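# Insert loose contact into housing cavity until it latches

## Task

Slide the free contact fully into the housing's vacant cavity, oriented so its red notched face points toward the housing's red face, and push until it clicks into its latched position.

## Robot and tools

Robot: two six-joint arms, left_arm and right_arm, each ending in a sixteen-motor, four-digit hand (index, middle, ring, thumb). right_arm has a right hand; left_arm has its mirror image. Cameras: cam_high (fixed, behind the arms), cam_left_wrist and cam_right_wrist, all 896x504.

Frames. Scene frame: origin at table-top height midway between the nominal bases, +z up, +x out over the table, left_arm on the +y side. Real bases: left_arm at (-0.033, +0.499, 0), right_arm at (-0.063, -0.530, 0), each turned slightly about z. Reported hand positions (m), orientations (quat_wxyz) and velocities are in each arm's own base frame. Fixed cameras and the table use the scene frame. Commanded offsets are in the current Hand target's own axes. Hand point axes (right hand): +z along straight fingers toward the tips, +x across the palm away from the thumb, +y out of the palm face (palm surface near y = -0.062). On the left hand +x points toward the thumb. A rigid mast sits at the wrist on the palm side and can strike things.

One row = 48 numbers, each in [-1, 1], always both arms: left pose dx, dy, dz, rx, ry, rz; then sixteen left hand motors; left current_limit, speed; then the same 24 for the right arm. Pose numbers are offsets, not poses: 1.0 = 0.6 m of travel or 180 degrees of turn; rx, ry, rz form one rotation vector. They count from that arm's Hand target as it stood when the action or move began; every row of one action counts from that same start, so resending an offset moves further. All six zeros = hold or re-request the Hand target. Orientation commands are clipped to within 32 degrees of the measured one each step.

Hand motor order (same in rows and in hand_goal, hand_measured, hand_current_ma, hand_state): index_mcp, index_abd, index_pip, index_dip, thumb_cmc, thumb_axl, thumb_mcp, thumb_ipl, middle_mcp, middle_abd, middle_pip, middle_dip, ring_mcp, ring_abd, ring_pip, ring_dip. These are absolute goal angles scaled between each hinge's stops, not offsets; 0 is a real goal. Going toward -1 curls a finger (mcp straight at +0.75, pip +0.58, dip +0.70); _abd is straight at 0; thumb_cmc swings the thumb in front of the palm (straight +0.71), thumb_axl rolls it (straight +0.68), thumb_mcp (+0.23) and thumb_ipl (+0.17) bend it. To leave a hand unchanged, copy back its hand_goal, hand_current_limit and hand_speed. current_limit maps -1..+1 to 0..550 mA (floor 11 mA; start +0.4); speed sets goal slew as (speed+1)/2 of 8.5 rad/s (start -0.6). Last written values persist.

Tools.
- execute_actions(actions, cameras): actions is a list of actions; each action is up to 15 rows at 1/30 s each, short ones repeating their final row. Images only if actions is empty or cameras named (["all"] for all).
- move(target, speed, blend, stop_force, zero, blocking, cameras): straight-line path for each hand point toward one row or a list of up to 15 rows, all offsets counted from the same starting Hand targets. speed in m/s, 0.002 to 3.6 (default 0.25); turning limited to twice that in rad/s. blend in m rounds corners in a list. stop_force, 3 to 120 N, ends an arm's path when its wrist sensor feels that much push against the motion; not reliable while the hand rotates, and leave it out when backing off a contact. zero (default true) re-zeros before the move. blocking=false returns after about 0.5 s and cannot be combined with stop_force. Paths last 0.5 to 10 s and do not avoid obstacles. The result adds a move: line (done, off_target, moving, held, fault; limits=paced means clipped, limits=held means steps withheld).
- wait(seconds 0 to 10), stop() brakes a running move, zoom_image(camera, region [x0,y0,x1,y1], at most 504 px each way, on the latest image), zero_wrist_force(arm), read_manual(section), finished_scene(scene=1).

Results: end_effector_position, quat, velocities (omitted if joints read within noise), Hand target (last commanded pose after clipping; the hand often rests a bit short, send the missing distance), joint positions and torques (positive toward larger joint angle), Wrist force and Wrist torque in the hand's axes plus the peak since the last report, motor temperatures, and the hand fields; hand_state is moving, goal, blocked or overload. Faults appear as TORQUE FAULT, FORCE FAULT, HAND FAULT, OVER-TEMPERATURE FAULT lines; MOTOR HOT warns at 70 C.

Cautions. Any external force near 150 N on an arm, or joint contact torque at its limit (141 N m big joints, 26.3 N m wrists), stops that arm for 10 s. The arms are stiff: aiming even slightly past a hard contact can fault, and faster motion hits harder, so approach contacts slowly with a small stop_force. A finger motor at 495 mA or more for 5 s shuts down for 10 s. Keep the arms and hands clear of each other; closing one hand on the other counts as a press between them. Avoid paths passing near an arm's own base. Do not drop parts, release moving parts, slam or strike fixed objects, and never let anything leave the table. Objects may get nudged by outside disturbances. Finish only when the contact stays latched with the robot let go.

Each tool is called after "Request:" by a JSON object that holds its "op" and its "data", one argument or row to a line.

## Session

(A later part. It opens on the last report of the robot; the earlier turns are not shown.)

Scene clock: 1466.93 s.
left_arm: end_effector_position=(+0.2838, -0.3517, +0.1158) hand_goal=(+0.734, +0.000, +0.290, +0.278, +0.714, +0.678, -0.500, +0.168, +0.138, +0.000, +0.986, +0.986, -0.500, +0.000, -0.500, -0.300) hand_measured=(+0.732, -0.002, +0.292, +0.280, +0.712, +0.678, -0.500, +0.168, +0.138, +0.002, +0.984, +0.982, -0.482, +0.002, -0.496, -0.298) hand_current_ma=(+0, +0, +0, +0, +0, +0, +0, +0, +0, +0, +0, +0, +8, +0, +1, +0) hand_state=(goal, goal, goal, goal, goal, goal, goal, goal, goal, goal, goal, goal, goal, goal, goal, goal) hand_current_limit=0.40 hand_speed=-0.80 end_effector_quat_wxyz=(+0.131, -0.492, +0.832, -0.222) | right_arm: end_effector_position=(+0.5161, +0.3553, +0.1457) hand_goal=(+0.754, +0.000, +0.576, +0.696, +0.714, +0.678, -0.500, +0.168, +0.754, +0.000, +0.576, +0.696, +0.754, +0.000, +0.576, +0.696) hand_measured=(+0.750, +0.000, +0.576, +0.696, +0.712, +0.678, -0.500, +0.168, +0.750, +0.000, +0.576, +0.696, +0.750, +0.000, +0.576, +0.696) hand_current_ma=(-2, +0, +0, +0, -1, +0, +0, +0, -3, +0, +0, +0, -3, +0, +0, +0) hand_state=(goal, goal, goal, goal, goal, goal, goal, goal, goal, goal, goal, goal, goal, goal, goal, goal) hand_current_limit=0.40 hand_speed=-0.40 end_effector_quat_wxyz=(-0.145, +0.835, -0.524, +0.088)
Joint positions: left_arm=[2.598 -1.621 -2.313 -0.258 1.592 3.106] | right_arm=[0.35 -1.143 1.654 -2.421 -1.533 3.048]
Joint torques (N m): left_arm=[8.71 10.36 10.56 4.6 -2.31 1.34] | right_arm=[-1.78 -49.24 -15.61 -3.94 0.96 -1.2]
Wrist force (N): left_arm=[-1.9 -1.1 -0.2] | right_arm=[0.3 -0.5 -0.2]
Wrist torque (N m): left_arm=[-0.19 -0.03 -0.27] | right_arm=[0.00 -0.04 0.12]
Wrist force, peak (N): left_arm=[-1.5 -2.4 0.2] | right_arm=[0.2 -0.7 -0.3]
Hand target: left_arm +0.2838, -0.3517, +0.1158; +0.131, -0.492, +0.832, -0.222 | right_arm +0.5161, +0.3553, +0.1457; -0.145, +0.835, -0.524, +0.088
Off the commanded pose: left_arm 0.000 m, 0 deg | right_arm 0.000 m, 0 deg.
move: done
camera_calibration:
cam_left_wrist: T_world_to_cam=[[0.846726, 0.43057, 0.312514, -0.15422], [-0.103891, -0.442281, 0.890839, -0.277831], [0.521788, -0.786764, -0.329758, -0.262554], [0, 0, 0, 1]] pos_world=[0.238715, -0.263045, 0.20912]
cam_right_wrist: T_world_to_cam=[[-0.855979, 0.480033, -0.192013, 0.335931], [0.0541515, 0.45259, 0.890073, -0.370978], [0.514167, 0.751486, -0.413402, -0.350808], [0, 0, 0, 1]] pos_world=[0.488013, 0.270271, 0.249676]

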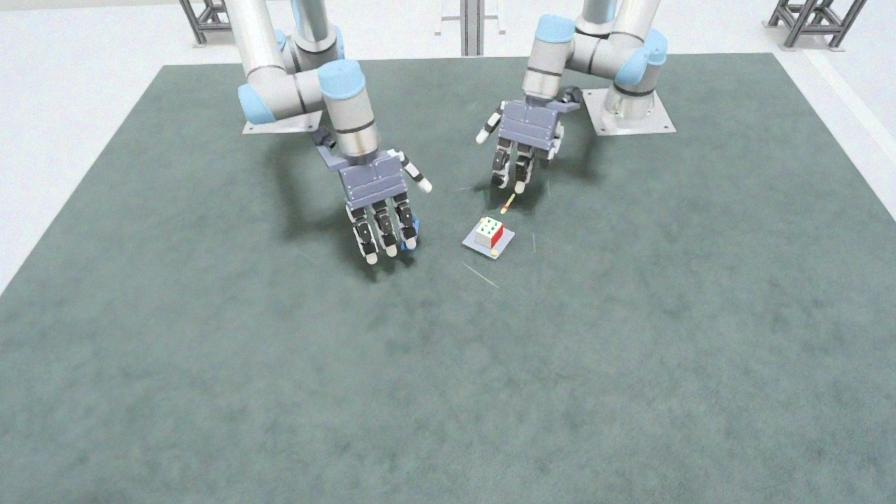

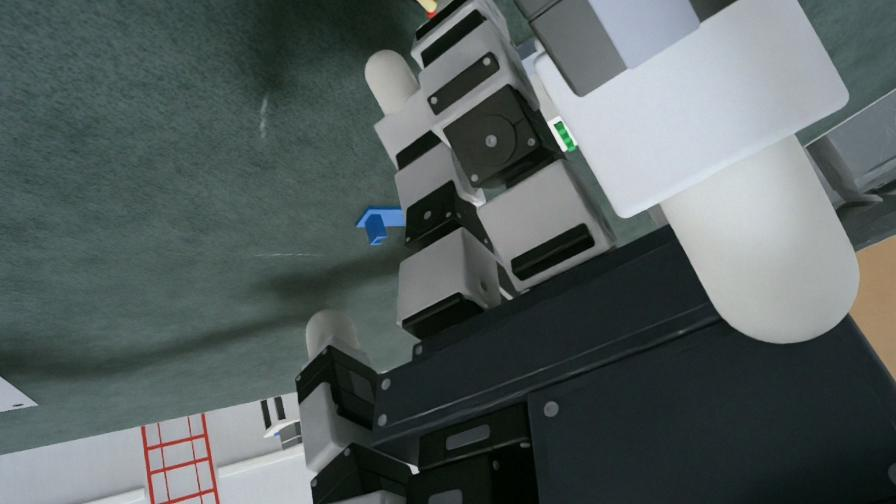

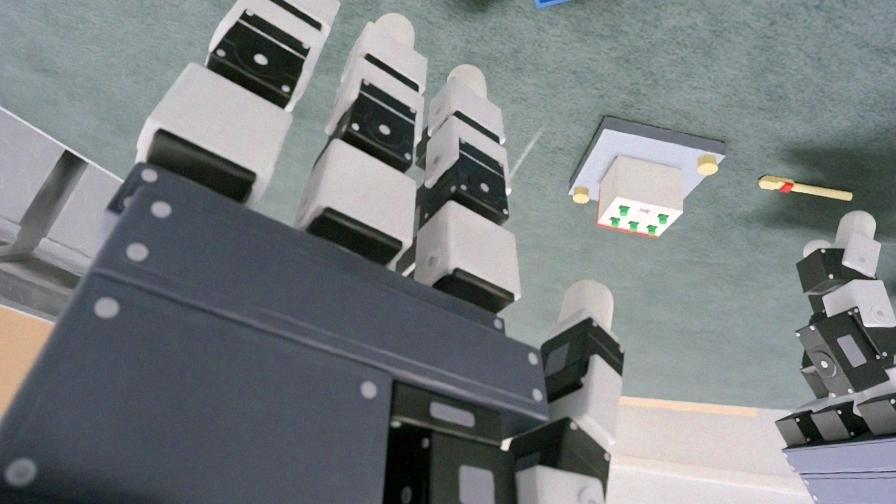

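Request:
{"op": "move", "data": {
  "target": [-0.0065,0.031,0.0602,0,0,0,0.734,0,0.289,0.277,0.714,0.678,-0.5,0.168,0.137,0,0.985,0.986,-0.5,0,-0.5,-0.3,0.4,-0.9,0,0,0,0,0,0,0.754,0,0.576,0.696,0.714,0.678,-0.5,0.168,0.754,0,0.576,0.696,0.754,0,0.576,0.696,0.4,-0.4],
  "speed": 0.04,
  "stop_force": 5,
  "cameras": ["cam_high","cam_right_wrist"]
}}

Request:
{"op": "zoom_image", "data": {
  "camera": "cam_right_wrist",
  "region": [740, 120, 896, 276]
}}

Request:
{"op": "zoom_image", "data": {
  "camera": "cam_high",
  "region": [480, 170, 540, 230]
}}

Scene clock: 1485.23 s.
left_arm: end_effector_position=(+0.2870, -0.3493, +0.0782) hand_goal=(+0.734, +0.000, +0.290, +0.278, +0.714, +0.678, -0.500, +0.168, +0.138, +0.000, +0.986, +0.986, -0.500, +0.000, -0.500, -0.300) hand_measured=(+0.734, -0.002, +0.288, +0.276, +0.712, +0.678, -0.500, +0.168, +0.132, +0.004, +0.990, +0.992, -0.482, +0.002, -0.496, -0.298) hand_current_ma=(+0, +0, +0, +0, +0, +0, +0, +0, -1, +0, +0, +1, +8, +0, +1, +0) hand_state=(goal, goal, goal, goal, goal, goal, goal, goal, goal, goal, goal, goal, goal, goal, goal, goal) hand_current_limit=0.40 hand_speed=-0.90 end_effector_quat_wxyz=(+0.131, -0.492, +0.832, -0.222) | right_arm: end_effector_position=(+0.5161, +0.3553, +0.1457) hand_goal=(+0.754, +0.000, +0.576, +0.696, +0.714, +0.678, -0.500, +0.168, +0.754, +0.000, +0.576, +0.696, +0.754, +0.000, +0.576, +0.696) hand_measured=(+0.750, +0.000, +0.576, +0.696, +0.712, +0.678, -0.500, +0.168, +0.750, +0.000, +0.576, +0.696, +0.750, +0.000, +0.576, +0.696) hand_current_ma=(-2, +0, +0, +0, -1, +0, +0, +0, -3, +0, +0, +0, -3, +0, +0, +0) hand_state=(goal, goal, goal, goal, goal, goal, goal, goal, goal, goal, goal, goal, goal, goal, goal, goal) hand_current_limit=0.40 hand_speed=-0.40 end_effector_quat_wxyz=(-0.145, +0.835, -0.524, +0.088)
Joint positions: left_arm=[2.608 -1.715 -2.352 -0.125 1.587 3.114] | right_arm=[0.35 -1.143 1.654 -2.421 -1.533 3.048]
Joint torques (N m): left_arm=[-10.31 13.55 20.88 4.72 1.87 -1.29] | right_arm=[-3.58 -49.95 -16.46 -4.31 1.15 -1.25]
Wrist force (N): left_arm=[-2.0 -1.5 -0.7] | right_arm=[0.0 -0.5 -0.2]
Wrist torque (N m): left_arm=[-0.19 0.01 -0.34] | right_arm=[0.01 0.00 0.10]
Wrist force, peak (N): left_arm=[-1.5 -11.9 -22.3] | right_arm=[0.5 -0.5 -0.3]
Hand target: left_arm +0.2870, -0.3493, +0.0781; +0.131, -0.492, +0.832, -0.222 (not the last commanded pose) | right_arm +0.5161, +0.3553, +0.1457; -0.145, +0.835, -0.524, +0.088
Off the commanded pose: left_arm 0.003 m, 0 deg | right_arm 0.000 m, 0 deg.
move: contact (left_arm)
camera_calibration:
cam_right_wrist: T_world_to_cam=[[-0.855979, 0.480033, -0.192013, 0.335931], [0.0541515, 0.45259, 0.890073, -0.370978], [0.514167, 0.751486, -0.413402, -0.350808], [0, 0, 0, 1]] pos_world=[0.488013, 0.270271, 0.249676]
Images, in order (width x height): cam_high 896x504, cam_right_wrist 896x504.

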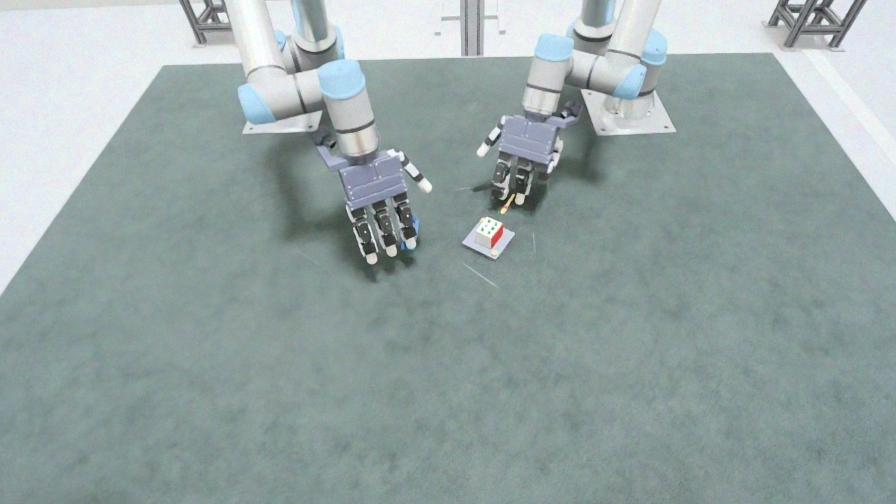

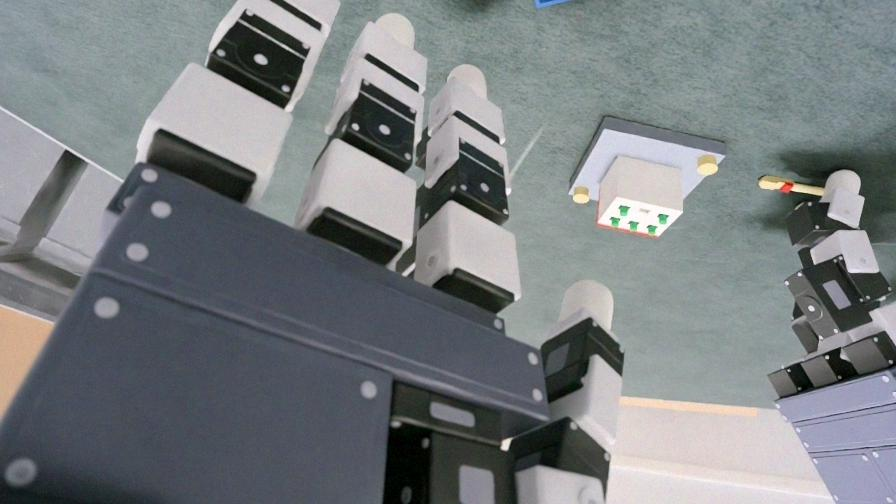

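Scaled by 3.231 from the camera's 896x504 image, which has a finer 1280x720 frame.

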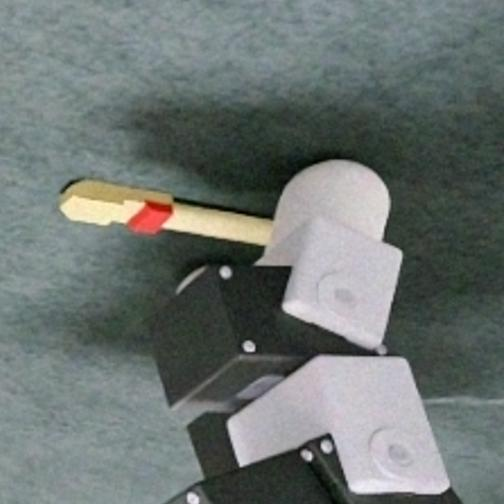

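Scaled by 8.400 from the camera's 896x504 image, which has a finer 1280x720 frame.

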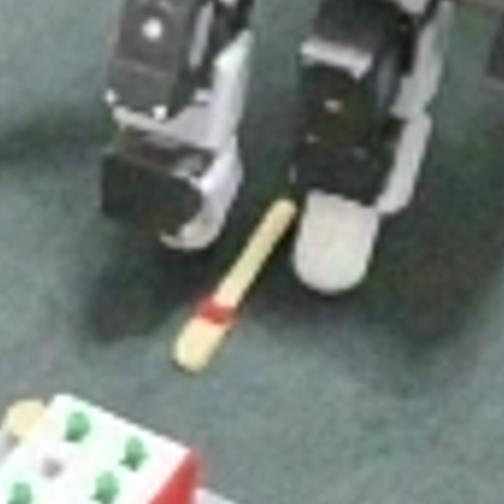

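Request:
{"op": "execute_actions", "data": {
  "actions": [
    [[0,0,0,0,0,0,0.734,-0.2,0.289,0.277,0.714,0.678,-0.5,0.168,0.137,0.205,0.985,0.986,-0.5,0,-0.5,-0.3,0.4,-0.93,0,0,0,0,0,0,0.754,0,0.576,0.696,0.714,0.678,-0.5,0.168,0.754,0,0.576,0.696,0.754,0,0.576,0.696,0.4,-0.4]]
  ]
}}

Request:
{"op": "wait", "data": {
  "seconds": 0.7,
  "cameras": ["cam_high","cam_right_wrist"]
}}

Request:
{"op": "zoom_image", "data": {
  "camera": "cam_right_wrist",
  "region": [740, 120, 896, 276]
}}

Request:
{"op": "zoom_image", "data": {
  "camera": "cam_high",
  "region": [480, 170, 540, 230]
}}

Scene clock: 1494.97 s.
left_arm: end_effector_position=(+0.2870, -0.3493, +0.0781) hand_goal=(+0.734, -0.200, +0.290, +0.278, +0.714, +0.678, -0.500, +0.168, +0.138, +0.206, +0.986, +0.986, -0.500, +0.000, -0.500, -0.300) hand_measured=(+0.734, -0.158, +0.290, +0.278, +0.712, +0.678, -0.500, +0.168, +0.134, +0.166, +0.986, +0.988, -0.482, +0.002, -0.496, -0.298) hand_current_ma=(+0, +29, +0, +0, +0, +0, +0, +0, -1, -26, +0, +0, +8, +0, +1, +0) hand_state=(goal, blocked, goal, goal, goal, goal, goal, goal, goal, blocked, goal, goal, goal, goal, goal, goal) hand_current_limit=0.40 hand_speed=-0.93 end_effector_quat_wxyz=(+0.131, -0.492, +0.832, -0.222) | right_arm: end_effector_position=(+0.5161, +0.3553, +0.1457) hand_goal=(+0.754, +0.000, +0.576, +0.696, +0.714, +0.678, -0.500, +0.168, +0.754, +0.000, +0.576, +0.696, +0.754, +0.000, +0.576, +0.696) hand_measured=(+0.750, +0.000, +0.576, +0.696, +0.712, +0.678, -0.500, +0.168, +0.750, +0.000, +0.576, +0.696, +0.750, +0.000, +0.576, +0.696) hand_current_ma=(-2, +0, +0, +0, -1, +0, +0, +0, -3, +0, +0, +0, -3, +0, +0, +0) hand_state=(goal, goal, goal, goal, goal, goal, goal, goal, goal, goal, goal, goal, goal, goal, goal, goal) hand_current_limit=0.40 hand_speed=-0.40 end_effector_quat_wxyz=(-0.145, +0.835, -0.524, +0.088)
Joint positions: left_arm=[2.608 -1.715 -2.352 -0.125 1.587 3.114] | right_arm=[0.35 -1.143 1.654 -2.421 -1.533 3.048]
Joint torques (N m): left_arm=[-10.02 13.05 19.8 4.51 1.14 -1.33] | right_arm=[-3.94 -49.67 -18.24 -4.28 1.06 -1.15]
Wrist force (N): left_arm=[-1.9 -1.5 -0.3] | right_arm=[0.3 -0.3 -0.2]
Wrist torque (N m): left_arm=[-0.24 -0.01 -0.32] | right_arm=[0.04 -0.05 0.13]
Wrist force, peak (N): left_arm=[-2.4 -1.5 -0.9] | right_arm=[0.2 -0.8 0.1]
Hand target: left_arm +0.2870, -0.3493, +0.0781; +0.131, -0.492, +0.832, -0.222 | right_arm +0.5161, +0.3553, +0.1457; -0.145, +0.835, -0.524, +0.088
Off the commanded pose: left_arm 0.000 m, 0 deg | right_arm 0.000 m, 0 deg.

Scene clock: 1495.67 s.
left_arm: end_effector_position=(+0.2870, -0.3493, +0.0781) hand_goal=(+0.734, -0.200, +0.290, +0.278, +0.714, +0.678, -0.500, +0.168, +0.138, +0.206, +0.986, +0.986, -0.500, +0.000, -0.500, -0.300) hand_measured=(+0.734, -0.158, +0.290, +0.278, +0.712, +0.678, -0.500, +0.168, +0.134, +0.166, +0.986, +0.988, -0.482, +0.002, -0.496, -0.298) hand_current_ma=(+0, +29, +0, +0, +0, +0, +0, +0, -1, -26, +0, +0, +8, +0, +1, +0) hand_state=(goal, blocked, goal, goal, goal, goal, goal, goal, goal, blocked, goal, goal, goal, goal, goal, goal) hand_current_limit=0.40 hand_speed=-0.93 end_effector_quat_wxyz=(+0.131, -0.492, +0.832, -0.222) | right_arm: end_effector_position=(+0.5161, +0.3553, +0.1457) hand_goal=(+0.754, +0.000, +0.576, +0.696, +0.714, +0.678, -0.500, +0.168, +0.754, +0.000, +0.576, +0.696, +0.754, +0.000, +0.576, +0.696) hand_measured=(+0.750, +0.000, +0.576, +0.696, +0.712, +0.678, -0.500, +0.168, +0.750, +0.000, +0.576, +0.696, +0.750, +0.000, +0.576, +0.696) hand_current_ma=(-2, +0, +0, +0, -1, +0, +0, +0, -3, +0, +0, +0, -3, +0, +0, +0) hand_state=(goal, goal, goal, goal, goal, goal, goal, goal, goal, goal, goal, goal, goal, goal, goal, goal) hand_current_limit=0.40 hand_speed=-0.40 end_effector_quat_wxyz=(-0.145, +0.835, -0.524, +0.088)
Joint positions: left_arm=[2.608 -1.715 -2.352 -0.125 1.587 3.114] | right_arm=[0.35 -1.143 1.654 -2.421 -1.533 3.048]
Joint torques (N m): left_arm=[-10.22 12.94 20.3 4.39 1 -1.25] | right_arm=[-4.01 -49.68 -17.22 -3.91 1.23 -1.19]
Wrist force (N): left_arm=[-1.9 -1.5 -0.5] | right_arm=[0.2 -0.5 -0.1]
Wrist torque (N m): left_arm=[-0.22 -0.01 -0.32] | right_arm=[0.00 -0.04 0.12]
Wrist force, peak (N): left_arm=[-2.0 -1.7 -0.5] | right_arm=[0.3 -0.6 -0.1]
Hand target: left_arm +0.2870, -0.3493, +0.0781; +0.131, -0.492, +0.832, -0.222 | right_arm +0.5161, +0.3553, +0.1457; -0.145, +0.835, -0.524, +0.088
Off the commanded pose: left_arm 0.000 m, 0 deg | right_arm 0.000 m, 0 deg.
wait: 0.70 s; at rest by 0.17 s
camera_calibration:
cam_right_wrist: T_world_to_cam=[[-0.855979, 0.480033, -0.192013, 0.335931], [0.0541515, 0.45259, 0.890073, -0.370978], [0.514167, 0.751486, -0.413402, -0.350808], [0, 0, 0, 1]] pos_world=[0.488013, 0.270271, 0.249676]
Images, in order (width x height): cam_high 896x504, cam_right_wrist 896x504.

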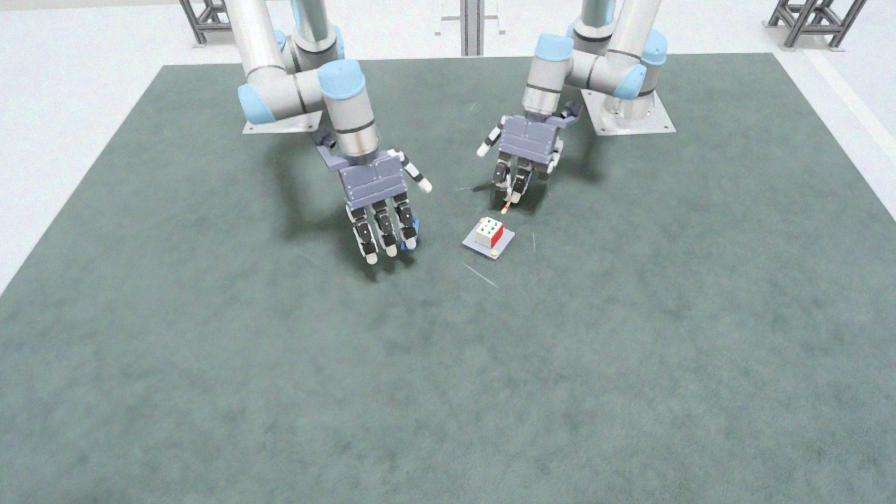

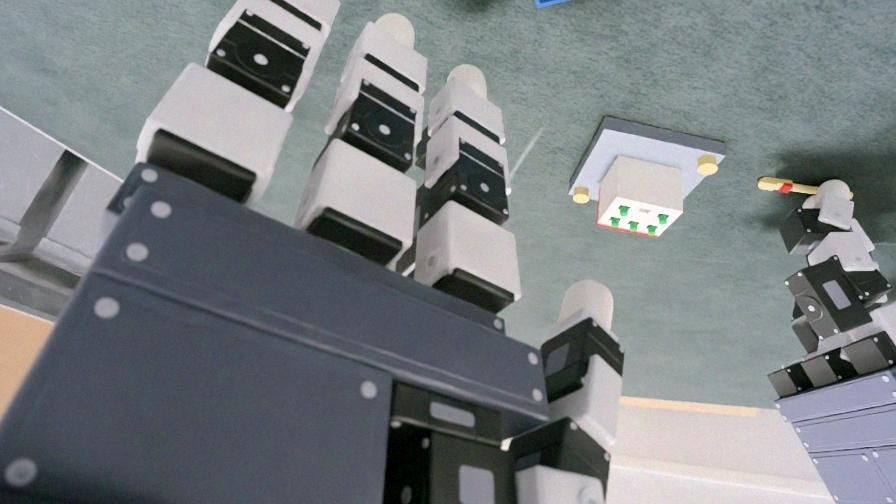

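Scaled by 3.231 from the camera's 896x504 image, which has a finer 1280x720 frame.

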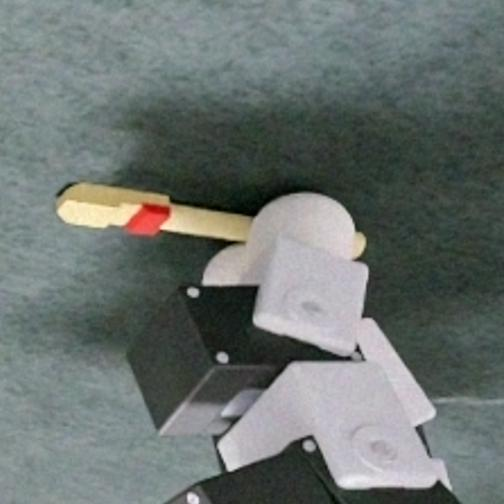

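Scaled by 8.400 from the camera's 896x504 image, which has a finer 1280x720 frame.

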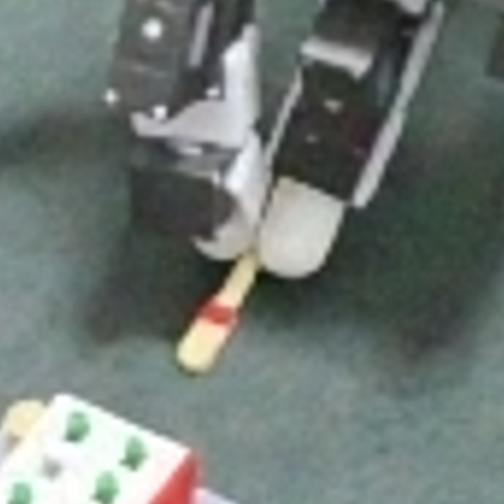

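Request:
{"op": "move", "data": {
  "target": [
    [0,0,0,0,0,0,0.734,-0.24,0.289,0.277,0.714,0.678,-0.5,0.168,0.137,0.248,0.985,0.986,-0.5,0,-0.5,-0.3,0.4,-0.95,0,0,0,0,0,0,0.754,0,0.576,0.696,0.714,0.678,-0.5,0.168,0.754,0,0.576,0.696,0.754,0,0.576,0.696,0.4,-0.4],
    [0,-0.0083,-0.0144,0,0,0,0.734,-0.24,0.289,0.277,0.714,0.678,-0.5,0.168,0.137,0.248,0.985,0.986,-0.5,0,-0.5,-0.3,0.4,-0.95,0,0,0,0,0,0,0.754,0,0.576,0.696,0.714,0.678,-0.5,0.168,0.754,0,0.576,0.696,0.754,0,0.576,0.696,0.4,-0.4]
  ],
  "speed": 0.015,
  "cameras": ["cam_high","cam_right_wrist"]
}}

Request:
{"op": "zoom_image", "data": {
  "camera": "cam_right_wrist",
  "region": [740, 120, 896, 276]
}}

Request:
{"op": "zoom_image", "data": {
  "camera": "cam_high",
  "region": [480, 170, 540, 230]
}}

Scene clock: 1503.43 s.
left_arm: end_effector_position=(+0.2871, -0.3493, +0.0882) hand_goal=(+0.734, -0.240, +0.290, +0.278, +0.714, +0.678, -0.500, +0.168, +0.138, +0.248, +0.986, +0.986, -0.500, +0.000, -0.500, -0.300) hand_measured=(+0.734, -0.160, +0.290, +0.278, +0.712, +0.678, -0.500, +0.168, +0.134, +0.174, +0.986, +0.988, -0.482, +0.002, -0.496, -0.298) hand_current_ma=(+0, +92, +0, +0, +0, +0, +0, +0, -1, -81, +0, +0, +8, +0, +1, +0) hand_state=(goal, blocked, goal, goal, goal, goal, goal, goal, goal, blocked, goal, goal, goal, goal, goal, goal) hand_current_limit=0.40 hand_speed=-0.95 end_effector_quat_wxyz=(+0.131, -0.492, +0.832, -0.222) | right_arm: end_effector_position=(+0.5161, +0.3553, +0.1457) hand_goal=(+0.754, +0.000, +0.576, +0.696, +0.714, +0.678, -0.500, +0.168, +0.754, +0.000, +0.576, +0.696, +0.754, +0.000, +0.576, +0.696) hand_measured=(+0.750, +0.000, +0.576, +0.696, +0.712, +0.678, -0.500, +0.168, +0.750, +0.000, +0.576, +0.696, +0.750, +0.000, +0.576, +0.696) hand_current_ma=(-2, +0, +0, +0, -1, +0, +0, +0, -3, +0, +0, +0, -3, +0, +0, +0) hand_state=(goal, goal, goal, goal, goal, goal, goal, goal, goal, goal, goal, goal, goal, goal, goal, goal) hand_current_limit=0.40 hand_speed=-0.40 end_effector_quat_wxyz=(-0.145, +0.835, -0.524, +0.088)
Joint positions: left_arm=[2.608 -1.689 -2.342 -0.161 1.587 3.114] | right_arm=[0.35 -1.143 1.654 -2.421 -1.533 3.048]
Joint torques (N m): left_arm=[-9.91 15.88 12.66 4.6 0.34 -1.28] | right_arm=[-3.89 -50.06 -17.09 -3.86 1.34 -1.25]
Wrist force (N): left_arm=[-1.9 -1.0 0.1] | right_arm=[0.1 -0.6 -0.4]
Wrist torque (N m): left_arm=[-0.25 -0.01 -0.34] | right_arm=[0.01 -0.01 0.11]
Wrist force, peak (N): left_arm=[-2.2 -1.6 -0.7] | right_arm=[0.2 -0.8 -0.2]
Hand target: left_arm +0.2870, -0.3493, +0.0881; +0.131, -0.492, +0.832, -0.222 | right_arm +0.5161, +0.3553, +0.1457; -0.145, +0.835, -0.524, +0.088
Off the commanded pose: left_arm 0.000 m, 0 deg | right_arm 0.000 m, 0 deg.
move: done
camera_calibration:
cam_right_wrist: T_world_to_cam=[[-0.855979, 0.480033, -0.192013, 0.335931], [0.0541515, 0.45259, 0.890073, -0.370978], [0.514167, 0.751486, -0.413402, -0.350808], [0, 0, 0, 1]] pos_world=[0.488013, 0.270271, 0.249676]
Images, in order (width x height): cam_high 896x504, cam_right_wrist 896x504.

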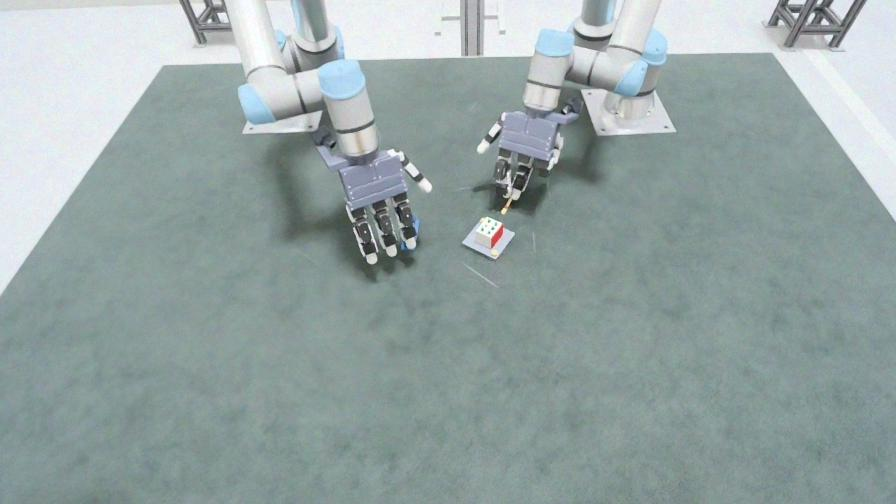

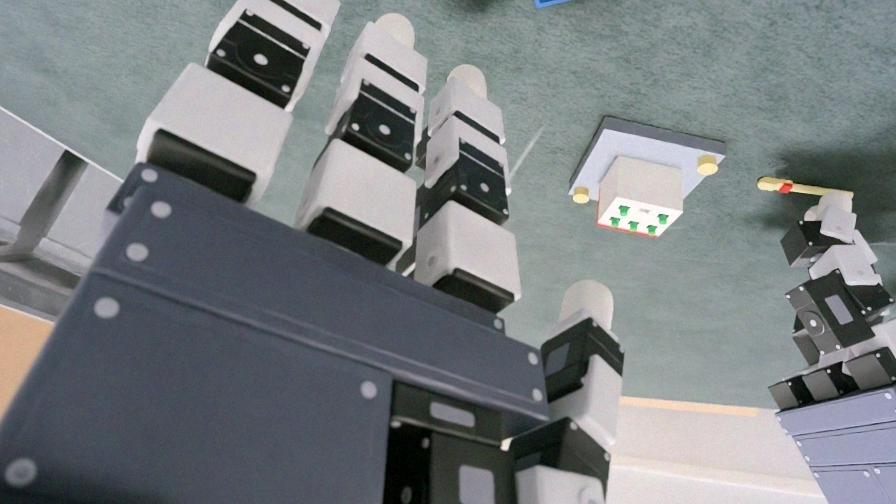

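Scaled by 3.231 from the camera's 896x504 image, which has a finer 1280x720 frame.

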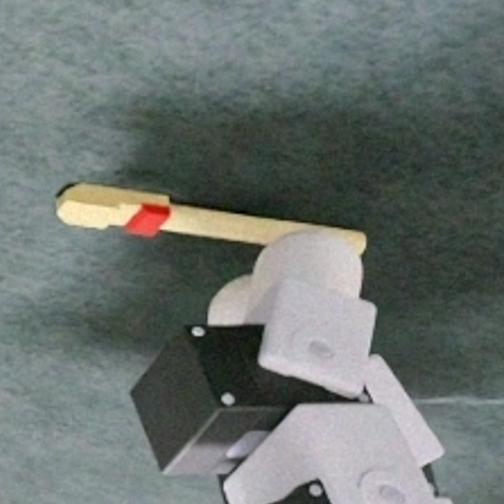

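Scaled by 8.400 from the camera's 896x504 image, which has a finer 1280x720 frame.

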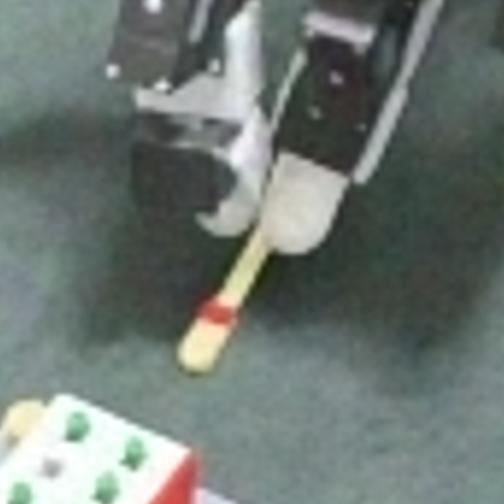

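Request:
{"op": "move", "data": {
  "target": [0,0.0133,0.0231,0,0,0,0.734,-0.08,0.289,0.277,0.714,0.678,-0.5,0.168,0.137,0.08,0.985,0.986,-0.5,0,-0.5,-0.3,0.4,-0.7,0,0,0,0,0,0,0.754,0,0.576,0.696,0.714,0.678,-0.5,0.168,0.754,0,0.576,0.696,0.754,0,0.576,0.696,0.4,-0.4],
  "speed": 0.008,
  "stop_force": 4
}}

Scene clock: 1511.07 s.
left_arm: end_effector_position=(+0.2870, -0.3493, +0.0778) hand_goal=(+0.734, -0.080, +0.290, +0.278, +0.714, +0.678, -0.500, +0.168, +0.138, +0.080, +0.986, +0.986, -0.500, +0.000, -0.500, -0.300) hand_measured=(+0.734, -0.082, +0.288, +0.276, +0.712, +0.678, -0.500, +0.168, +0.132, +0.082, +0.990, +0.992, -0.482, +0.002, -0.496, -0.298) hand_current_ma=(+0, +0, +0, +0, +0, +0, +0, +0, -1, +0, +1, +1, +8, +0, +1, +0) hand_state=(goal, goal, goal, goal, goal, goal, goal, goal, goal, goal, goal, goal, goal, goal, goal, goal) hand_current_limit=0.40 hand_speed=-0.70 end_effector_quat_wxyz=(+0.131, -0.492, +0.832, -0.222) | right_arm: end_effector_position=(+0.5161, +0.3553, +0.1457) hand_goal=(+0.754, +0.000, +0.576, +0.696, +0.714, +0.678, -0.500, +0.168, +0.754, +0.000, +0.576, +0.696, +0.754, +0.000, +0.576, +0.696) hand_measured=(+0.750, +0.000, +0.576, +0.696, +0.712, +0.678, -0.500, +0.168, +0.750, +0.000, +0.576, +0.696, +0.750, +0.000, +0.576, +0.696) hand_current_ma=(-2, +0, +0, +0, -1, +0, +0, +0, -3, +0, +0, +0, -3, +0, +0, +0) hand_state=(goal, goal, goal, goal, goal, goal, goal, goal, goal, goal, goal, goal, goal, goal, goal, goal) hand_current_limit=0.40 hand_speed=-0.40 end_effector_quat_wxyz=(-0.145, +0.835, -0.524, +0.088)
Joint positions: left_arm=[2.608 -1.715 -2.352 -0.124 1.587 3.114] | right_arm=[0.35 -1.143 1.654 -2.421 -1.533 3.048]
Joint torques (N m): left_arm=[-5.45 31.3 19.96 3.74 0.41 -0.3] | right_arm=[-5.94 -49.26 -17.34 -3.81 0.96 -1.27]
Wrist force (N): left_arm=[-1.8 -2.1 -2.3] | right_arm=[0.2 -0.4 0.0]
Wrist torque (N m): left_arm=[-0.12 -0.04 -0.31] | right_arm=[0.00 -0.03 0.11]
Wrist force, peak (N): left_arm=[-1.8 -3.8 -6.2] | right_arm=[0.5 -0.6 -0.4]
Hand target: left_arm +0.2870, -0.3493, +0.0778; +0.131, -0.492, +0.832, -0.222 (not the last commanded pose) | right_arm +0.5161, +0.3553, +0.1457; -0.145, +0.835, -0.524, +0.088
Off the commanded pose: left_arm 0.006 m, 0 deg | right_arm 0.000 m, 0 deg.
move: contact (left_arm)

Request:
{"op": "execute_actions", "data": {
  "actions": [
    [[0,0,0,0,0,0,0.734,-0.27,0.289,0.277,0.714,0.678,-0.5,0.168,0.137,0.275,0.985,0.986,-0.5,0,-0.5,-0.3,0.4,-0.9,0,0,0,0,0,0,0.754,0,0.576,0.696,0.714,0.678,-0.5,0.168,0.754,0,0.576,0.696,0.754,0,0.576,0.696,0.4,-0.4]]
  ]
}}

Request:
{"op": "move", "data": {
  "target": [0,-0.0067,-0.0115,0,0,0,0.734,-0.27,0.289,0.277,0.714,0.678,-0.5,0.168,0.137,0.275,0.985,0.986,-0.5,0,-0.5,-0.3,0.4,-0.9,0,0,0,0,0,0,0.754,0,0.576,0.696,0.714,0.678,-0.5,0.168,0.754,0,0.576,0.696,0.754,0,0.576,0.696,0.4,-0.4],
  "speed": 0.015,
  "cameras": ["cam_right_wrist"]
}}

Request:
{"op": "zoom_image", "data": {
  "camera": "cam_right_wrist",
  "region": [740, 120, 896, 276]
}}

Scene clock: 1524.13 s.
left_arm: end_effector_position=(+0.2870, -0.3493, +0.0778) hand_goal=(+0.734, -0.270, +0.290, +0.278, +0.714, +0.678, -0.500, +0.168, +0.138, +0.276, +0.986, +0.986, -0.500, +0.000, -0.500, -0.300) hand_measured=(+0.736, -0.160, +0.290, +0.276, +0.712, +0.678, -0.500, +0.168, +0.134, +0.172, +0.986, +0.990, -0.482, +0.002, -0.496, -0.298) hand_current_ma=(+0, +165, +0, +0, +0, +0, +0, +0, -1, -148, +0, +0, +8, +0, +1, +0) hand_state=(goal, blocked, goal, goal, goal, goal, goal, goal, goal, blocked, goal, goal, goal, goal, goal, goal) hand_current_limit=0.40 hand_speed=-0.90 end_effector_quat_wxyz=(+0.131, -0.492, +0.832, -0.222) | right_arm: end_effector_position=(+0.5161, +0.3553, +0.1457) hand_goal=(+0.754, +0.000, +0.576, +0.696, +0.714, +0.678, -0.500, +0.168, +0.754, +0.000, +0.576, +0.696, +0.754, +0.000, +0.576, +0.696) hand_measured=(+0.750, +0.000, +0.576, +0.696, +0.712, +0.678, -0.500, +0.168, +0.750, +0.000, +0.576, +0.696, +0.750, +0.000, +0.576, +0.696) hand_current_ma=(-2, +0, +0, +0, -1, +0, +0, +0, -3, +0, +0, +0, -3, +0, +0, +0) hand_state=(goal, goal, goal, goal, goal, goal, goal, goal, goal, goal, goal, goal, goal, goal, goal, goal) hand_current_limit=0.40 hand_speed=-0.40 end_effector_quat_wxyz=(-0.145, +0.835, -0.524, +0.088)
Joint positions: left_arm=[2.608 -1.715 -2.352 -0.124 1.587 3.114] | right_arm=[0.35 -1.143 1.654 -2.421 -1.533 3.048]
Joint torques (N m): left_arm=[-5.04 32.9 19.4 4.04 0.4 -0.18] | right_arm=[-5.53 -47.88 -16.77 -4.02 1 -1.25]
Wrist force (N): left_arm=[-2.2 -2.0 -1.4] | right_arm=[0.3 -0.3 -0.1]
Wrist torque (N m): left_arm=[-0.18 -0.03 -0.33] | right_arm=[0.02 -0.05 0.14]
Wrist force, peak (N): left_arm=[-2.1 -2.2 -2.5] | right_arm=[0.3 -0.7 -0.1]
Hand target: left_arm +0.2870, -0.3493, +0.0778; +0.131, -0.492, +0.832, -0.222 | right_arm +0.5161, +0.3553, +0.1457; -0.145, +0.835, -0.524, +0.088
Off the commanded pose: left_arm 0.000 m, 0 deg | right_arm 0.000 m, 0 deg.

Scene clock: 1524.93 s.
left_arm: end_effector_position=(+0.2871, -0.3494, +0.0859) hand_goal=(+0.734, -0.270, +0.290, +0.278, +0.714, +0.678, -0.500, +0.168, +0.138, +0.276, +0.986, +0.986, -0.500, +0.000, -0.500, -0.300) hand_measured=(+0.736, -0.162, +0.290, +0.276, +0.712, +0.678, -0.500, +0.168, +0.132, +0.178, +0.986, +0.990, -0.482, +0.002, -0.496, -0.298) hand_current_ma=(+0, +161, +0, +0, +0, +0, +0, +0, -1, -136, +0, +0, +8, +0, +1, +0) hand_state=(goal, blocked, goal, goal, goal, goal, goal, goal, goal, blocked, goal, goal, goal, goal, goal, goal) hand_current_limit=0.40 hand_speed=-0.90 end_effector_quat_wxyz=(+0.131, -0.492, +0.832, -0.222) | right_arm: end_effector_position=(+0.5161, +0.3553, +0.1457) hand_goal=(+0.754, +0.000, +0.576, +0.696, +0.714, +0.678, -0.500, +0.168, +0.754, +0.000, +0.576, +0.696, +0.754, +0.000, +0.576, +0.696) hand_measured=(+0.750, +0.000, +0.576, +0.696, +0.712, +0.678, -0.500, +0.168, +0.750, +0.000, +0.576, +0.696, +0.750, +0.000, +0.576, +0.696) hand_current_ma=(-2, +0, +0, +0, -1, +0, +0, +0, -3, +0, +0, +0, -3, +0, +0, +0) hand_state=(goal, goal, goal, goal, goal, goal, goal, goal, goal, goal, goal, goal, goal, goal, goal, goal) hand_current_limit=0.40 hand_speed=-0.40 end_effector_quat_wxyz=(-0.145, +0.835, -0.524, +0.088)
Joint positions: left_arm=[2.608 -1.695 -2.344 -0.153 1.587 3.114] | right_arm=[0.35 -1.143 1.654 -2.421 -1.533 3.048]
Joint torques (N m): left_arm=[-7.23 16.12 13.75 4.38 0.5 -0.58] | right_arm=[-7.56 -48.32 -16.38 -3.96 0.89 -1.28]
Wrist force (N): left_arm=[-1.8 -1.3 0.2] | right_arm=[0.2 -0.2 -0.2]
Wrist torque (N m): left_arm=[-0.28 -0.02 -0.32] | right_arm=[0.04 -0.03 0.12]
Wrist force, peak (N): left_arm=[-2.2 -1.8 -1.3] | right_arm=[0.2 -0.7 0.0]
Hand target: left_arm +0.2871, -0.3494, +0.0858; +0.131, -0.492, +0.832, -0.222 | right_arm +0.5161, +0.3553, +0.1457; -0.145, +0.835, -0.524, +0.088
Off the commanded pose: left_arm 0.000 m, 0 deg | right_arm 0.000 m, 0 deg.
move: done
camera_calibration:
cam_right_wrist: T_world_to_cam=[[-0.855979, 0.480033, -0.192013, 0.335931], [0.0541515, 0.45259, 0.890073, -0.370978], [0.514167, 0.751486, -0.413402, -0.350808], [0, 0, 0, 1]] pos_world=[0.488013, 0.270271, 0.249676]
Images, in order (width x height): cam_right_wrist 896x504.

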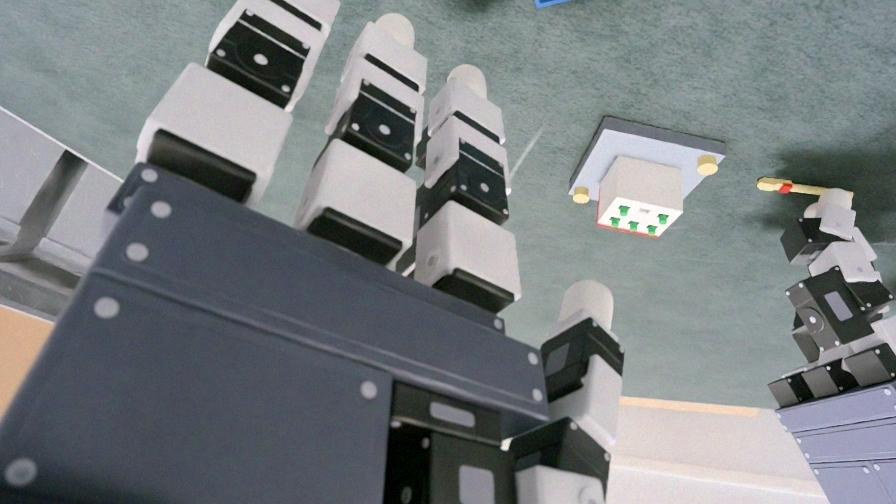

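Scaled by 3.231 from the camera's 896x504 image, which has a finer 1280x720 frame.

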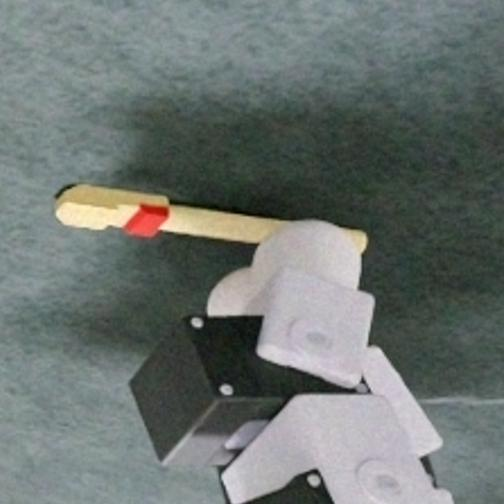

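Request:
{"op": "move", "data": {
  "target": [
    [0,-0.0125,-0.0217,0,0,0,0.734,0,0.289,0.277,0.714,0.678,-0.5,0.168,0.137,0,0.985,0.986,-0.5,0,-0.5,-0.3,0.4,-0.7,0,0,0,0,0,0,0.754,0,0.576,0.696,0.714,0.678,-0.5,0.168,0.754,0,0.576,0.696,0.754,0,0.576,0.696,0.4,-0.4],
    [0.0037,-0.0723,0.0033,0,-0.0056,-0.0096,0.734,0,0.289,0.277,0.714,0.678,-0.5,0.168,0.137,0,0.985,0.986,-0.5,0,-0.5,-0.3,0.4,-0.7,0,0,0,0,0,0,0.754,0,0.576,0.696,0.714,0.678,-0.5,0.168,0.754,0,0.576,0.696,0.754,0,0.576,0.696,0.4,-0.4]
  ],
  "speed": 0.06,
  "cameras": ["cam_high","cam_right_wrist"]
}}

Request:
{"op": "zoom_image", "data": {
  "camera": "cam_right_wrist",
  "region": [740, 120, 896, 276]
}}

Request:
{"op": "zoom_image", "data": {
  "camera": "cam_high",
  "region": [480, 170, 540, 230]
}}

Scene clock: 1574.80 s.
left_arm: end_effector_position=(+0.3199, -0.3699, +0.1056) hand_goal=(+0.734, +0.000, +0.290, +0.278, +0.714, +0.678, -0.500, +0.168, +0.138, +0.000, +0.986, +0.986, -0.500, +0.000, -0.500, -0.300) hand_measured=(+0.732, -0.002, +0.290, +0.276, +0.712, +0.678, -0.500, +0.168, +0.136, +0.002, +0.986, +0.988, -0.482, +0.002, -0.496, -0.298) hand_current_ma=(+0, +0, +0, +0, +0, +0, +0, +0, +0, +0, +0, +0, +8, +0, +1, +0) hand_state=(goal, goal, goal, goal, goal, goal, goal, goal, goal, goal, goal, goal, goal, goal, goal, goal) hand_current_limit=0.40 hand_speed=-0.70 end_effector_quat_wxyz=(+0.135, -0.507, +0.823, -0.219) end_effector_velocity=(-0.001, +0.001, +0.000) end_effector_angular_velocity=(+0.001, -0.001, -0.001) | right_arm: end_effector_position=(+0.5161, +0.3553, +0.1457) hand_goal=(+0.754, +0.000, +0.576, +0.696, +0.714, +0.678, -0.500, +0.168, +0.754, +0.000, +0.576, +0.696, +0.754, +0.000, +0.576, +0.696) hand_measured=(+0.750, +0.000, +0.576, +0.696, +0.712, +0.678, -0.500, +0.168, +0.750, +0.000, +0.576, +0.696, +0.750, +0.000, +0.576, +0.696) hand_current_ma=(-2, +0, +0, +0, -1, +0, +0, +0, -3, +0, +0, +0, -3, +0, +0, +0) hand_state=(goal, goal, goal, goal, goal, goal, goal, goal, goal, goal, goal, goal, goal, goal, goal, goal) hand_current_limit=0.40 hand_speed=-0.40 end_effector_quat_wxyz=(-0.145, +0.835, -0.524, +0.088)
Joint positions: left_arm=[2.602 -1.727 -2.227 -0.239 1.608 3.078] | right_arm=[0.35 -1.143 1.654 -2.421 -1.533 3.048]
Joint velocities: left_arm=[0.001 0.003 -0.005 0.002 0 0.002] | right_arm=[within noise]
Joint torques (N m): left_arm=[-5.94 35.57 8.37 4.6 -1.76 1.54] | right_arm=[-7.83 -48.07 -16.89 -4.1 0.95 -1.26]
Wrist force (N): left_arm=[-2.0 -1.0 -0.1] | right_arm=[0.3 -0.3 -0.2]
Wrist torque (N m): left_arm=[-0.21 -0.05 -0.27] | right_arm=[0.03 -0.04 0.13]
Wrist force, peak (N): left_arm=[-2.3 -1.3 0.0] | right_arm=[0.3 -0.7 -0.3]
Hand target: left_arm +0.3198, -0.3699, +0.1057; +0.135, -0.507, +0.823, -0.219 | right_arm +0.5161, +0.3553, +0.1457; -0.145, +0.835, -0.524, +0.088
Off the commanded pose: left_arm 0.000 m, 0 deg | right_arm 0.000 m, 0 deg.
move: done
camera_calibration:
cam_right_wrist: T_world_to_cam=[[-0.855979, 0.480033, -0.192013, 0.335931], [0.0541515, 0.45259, 0.890073, -0.370978], [0.514167, 0.751486, -0.413402, -0.350808], [0, 0, 0, 1]] pos_world=[0.488013, 0.270271, 0.249676]
Images, in order (width x height): cam_high 896x504, cam_right_wrist 896x504.

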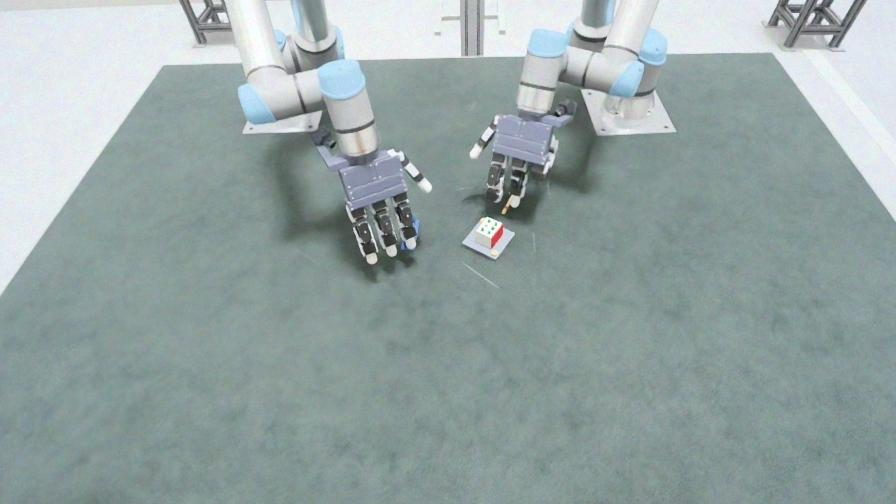

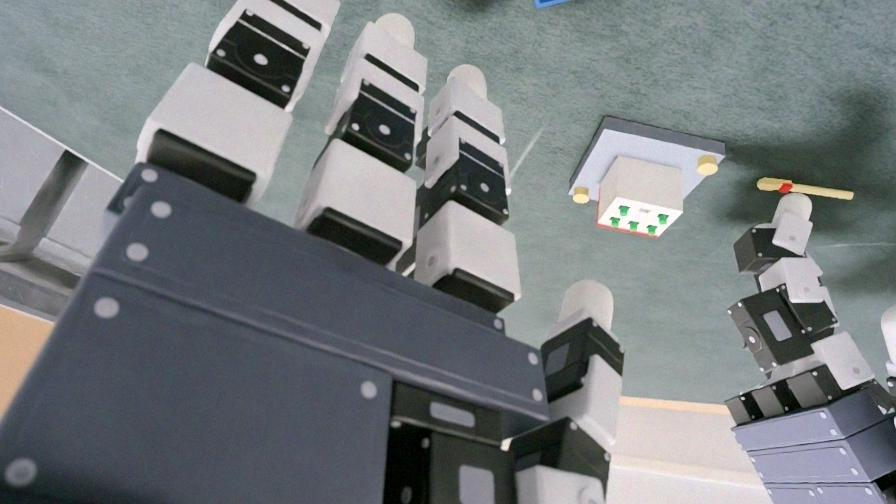

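Scaled by 3.231 from the camera's 896x504 image, which has a finer 1280x720 frame.

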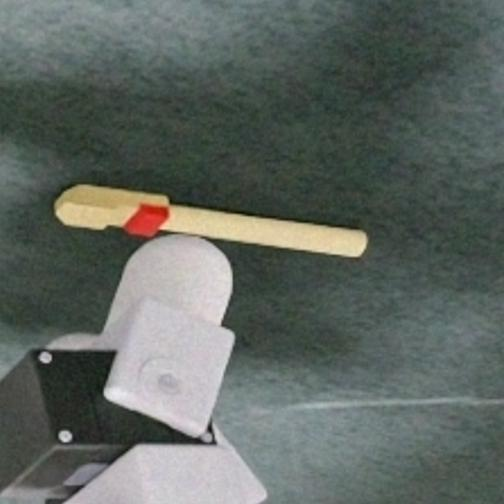

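Scaled by 8.400 from the camera's 896x504 image, which has a finer 1280x720 frame.

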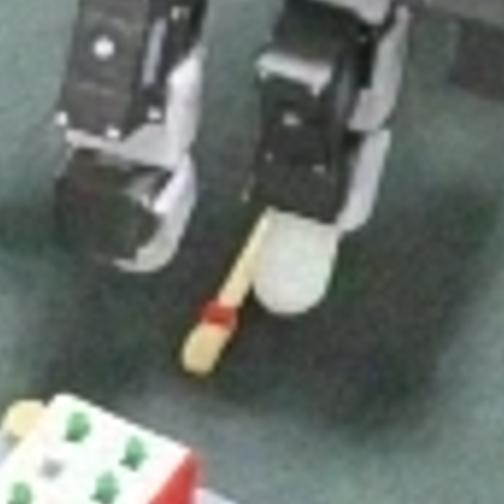

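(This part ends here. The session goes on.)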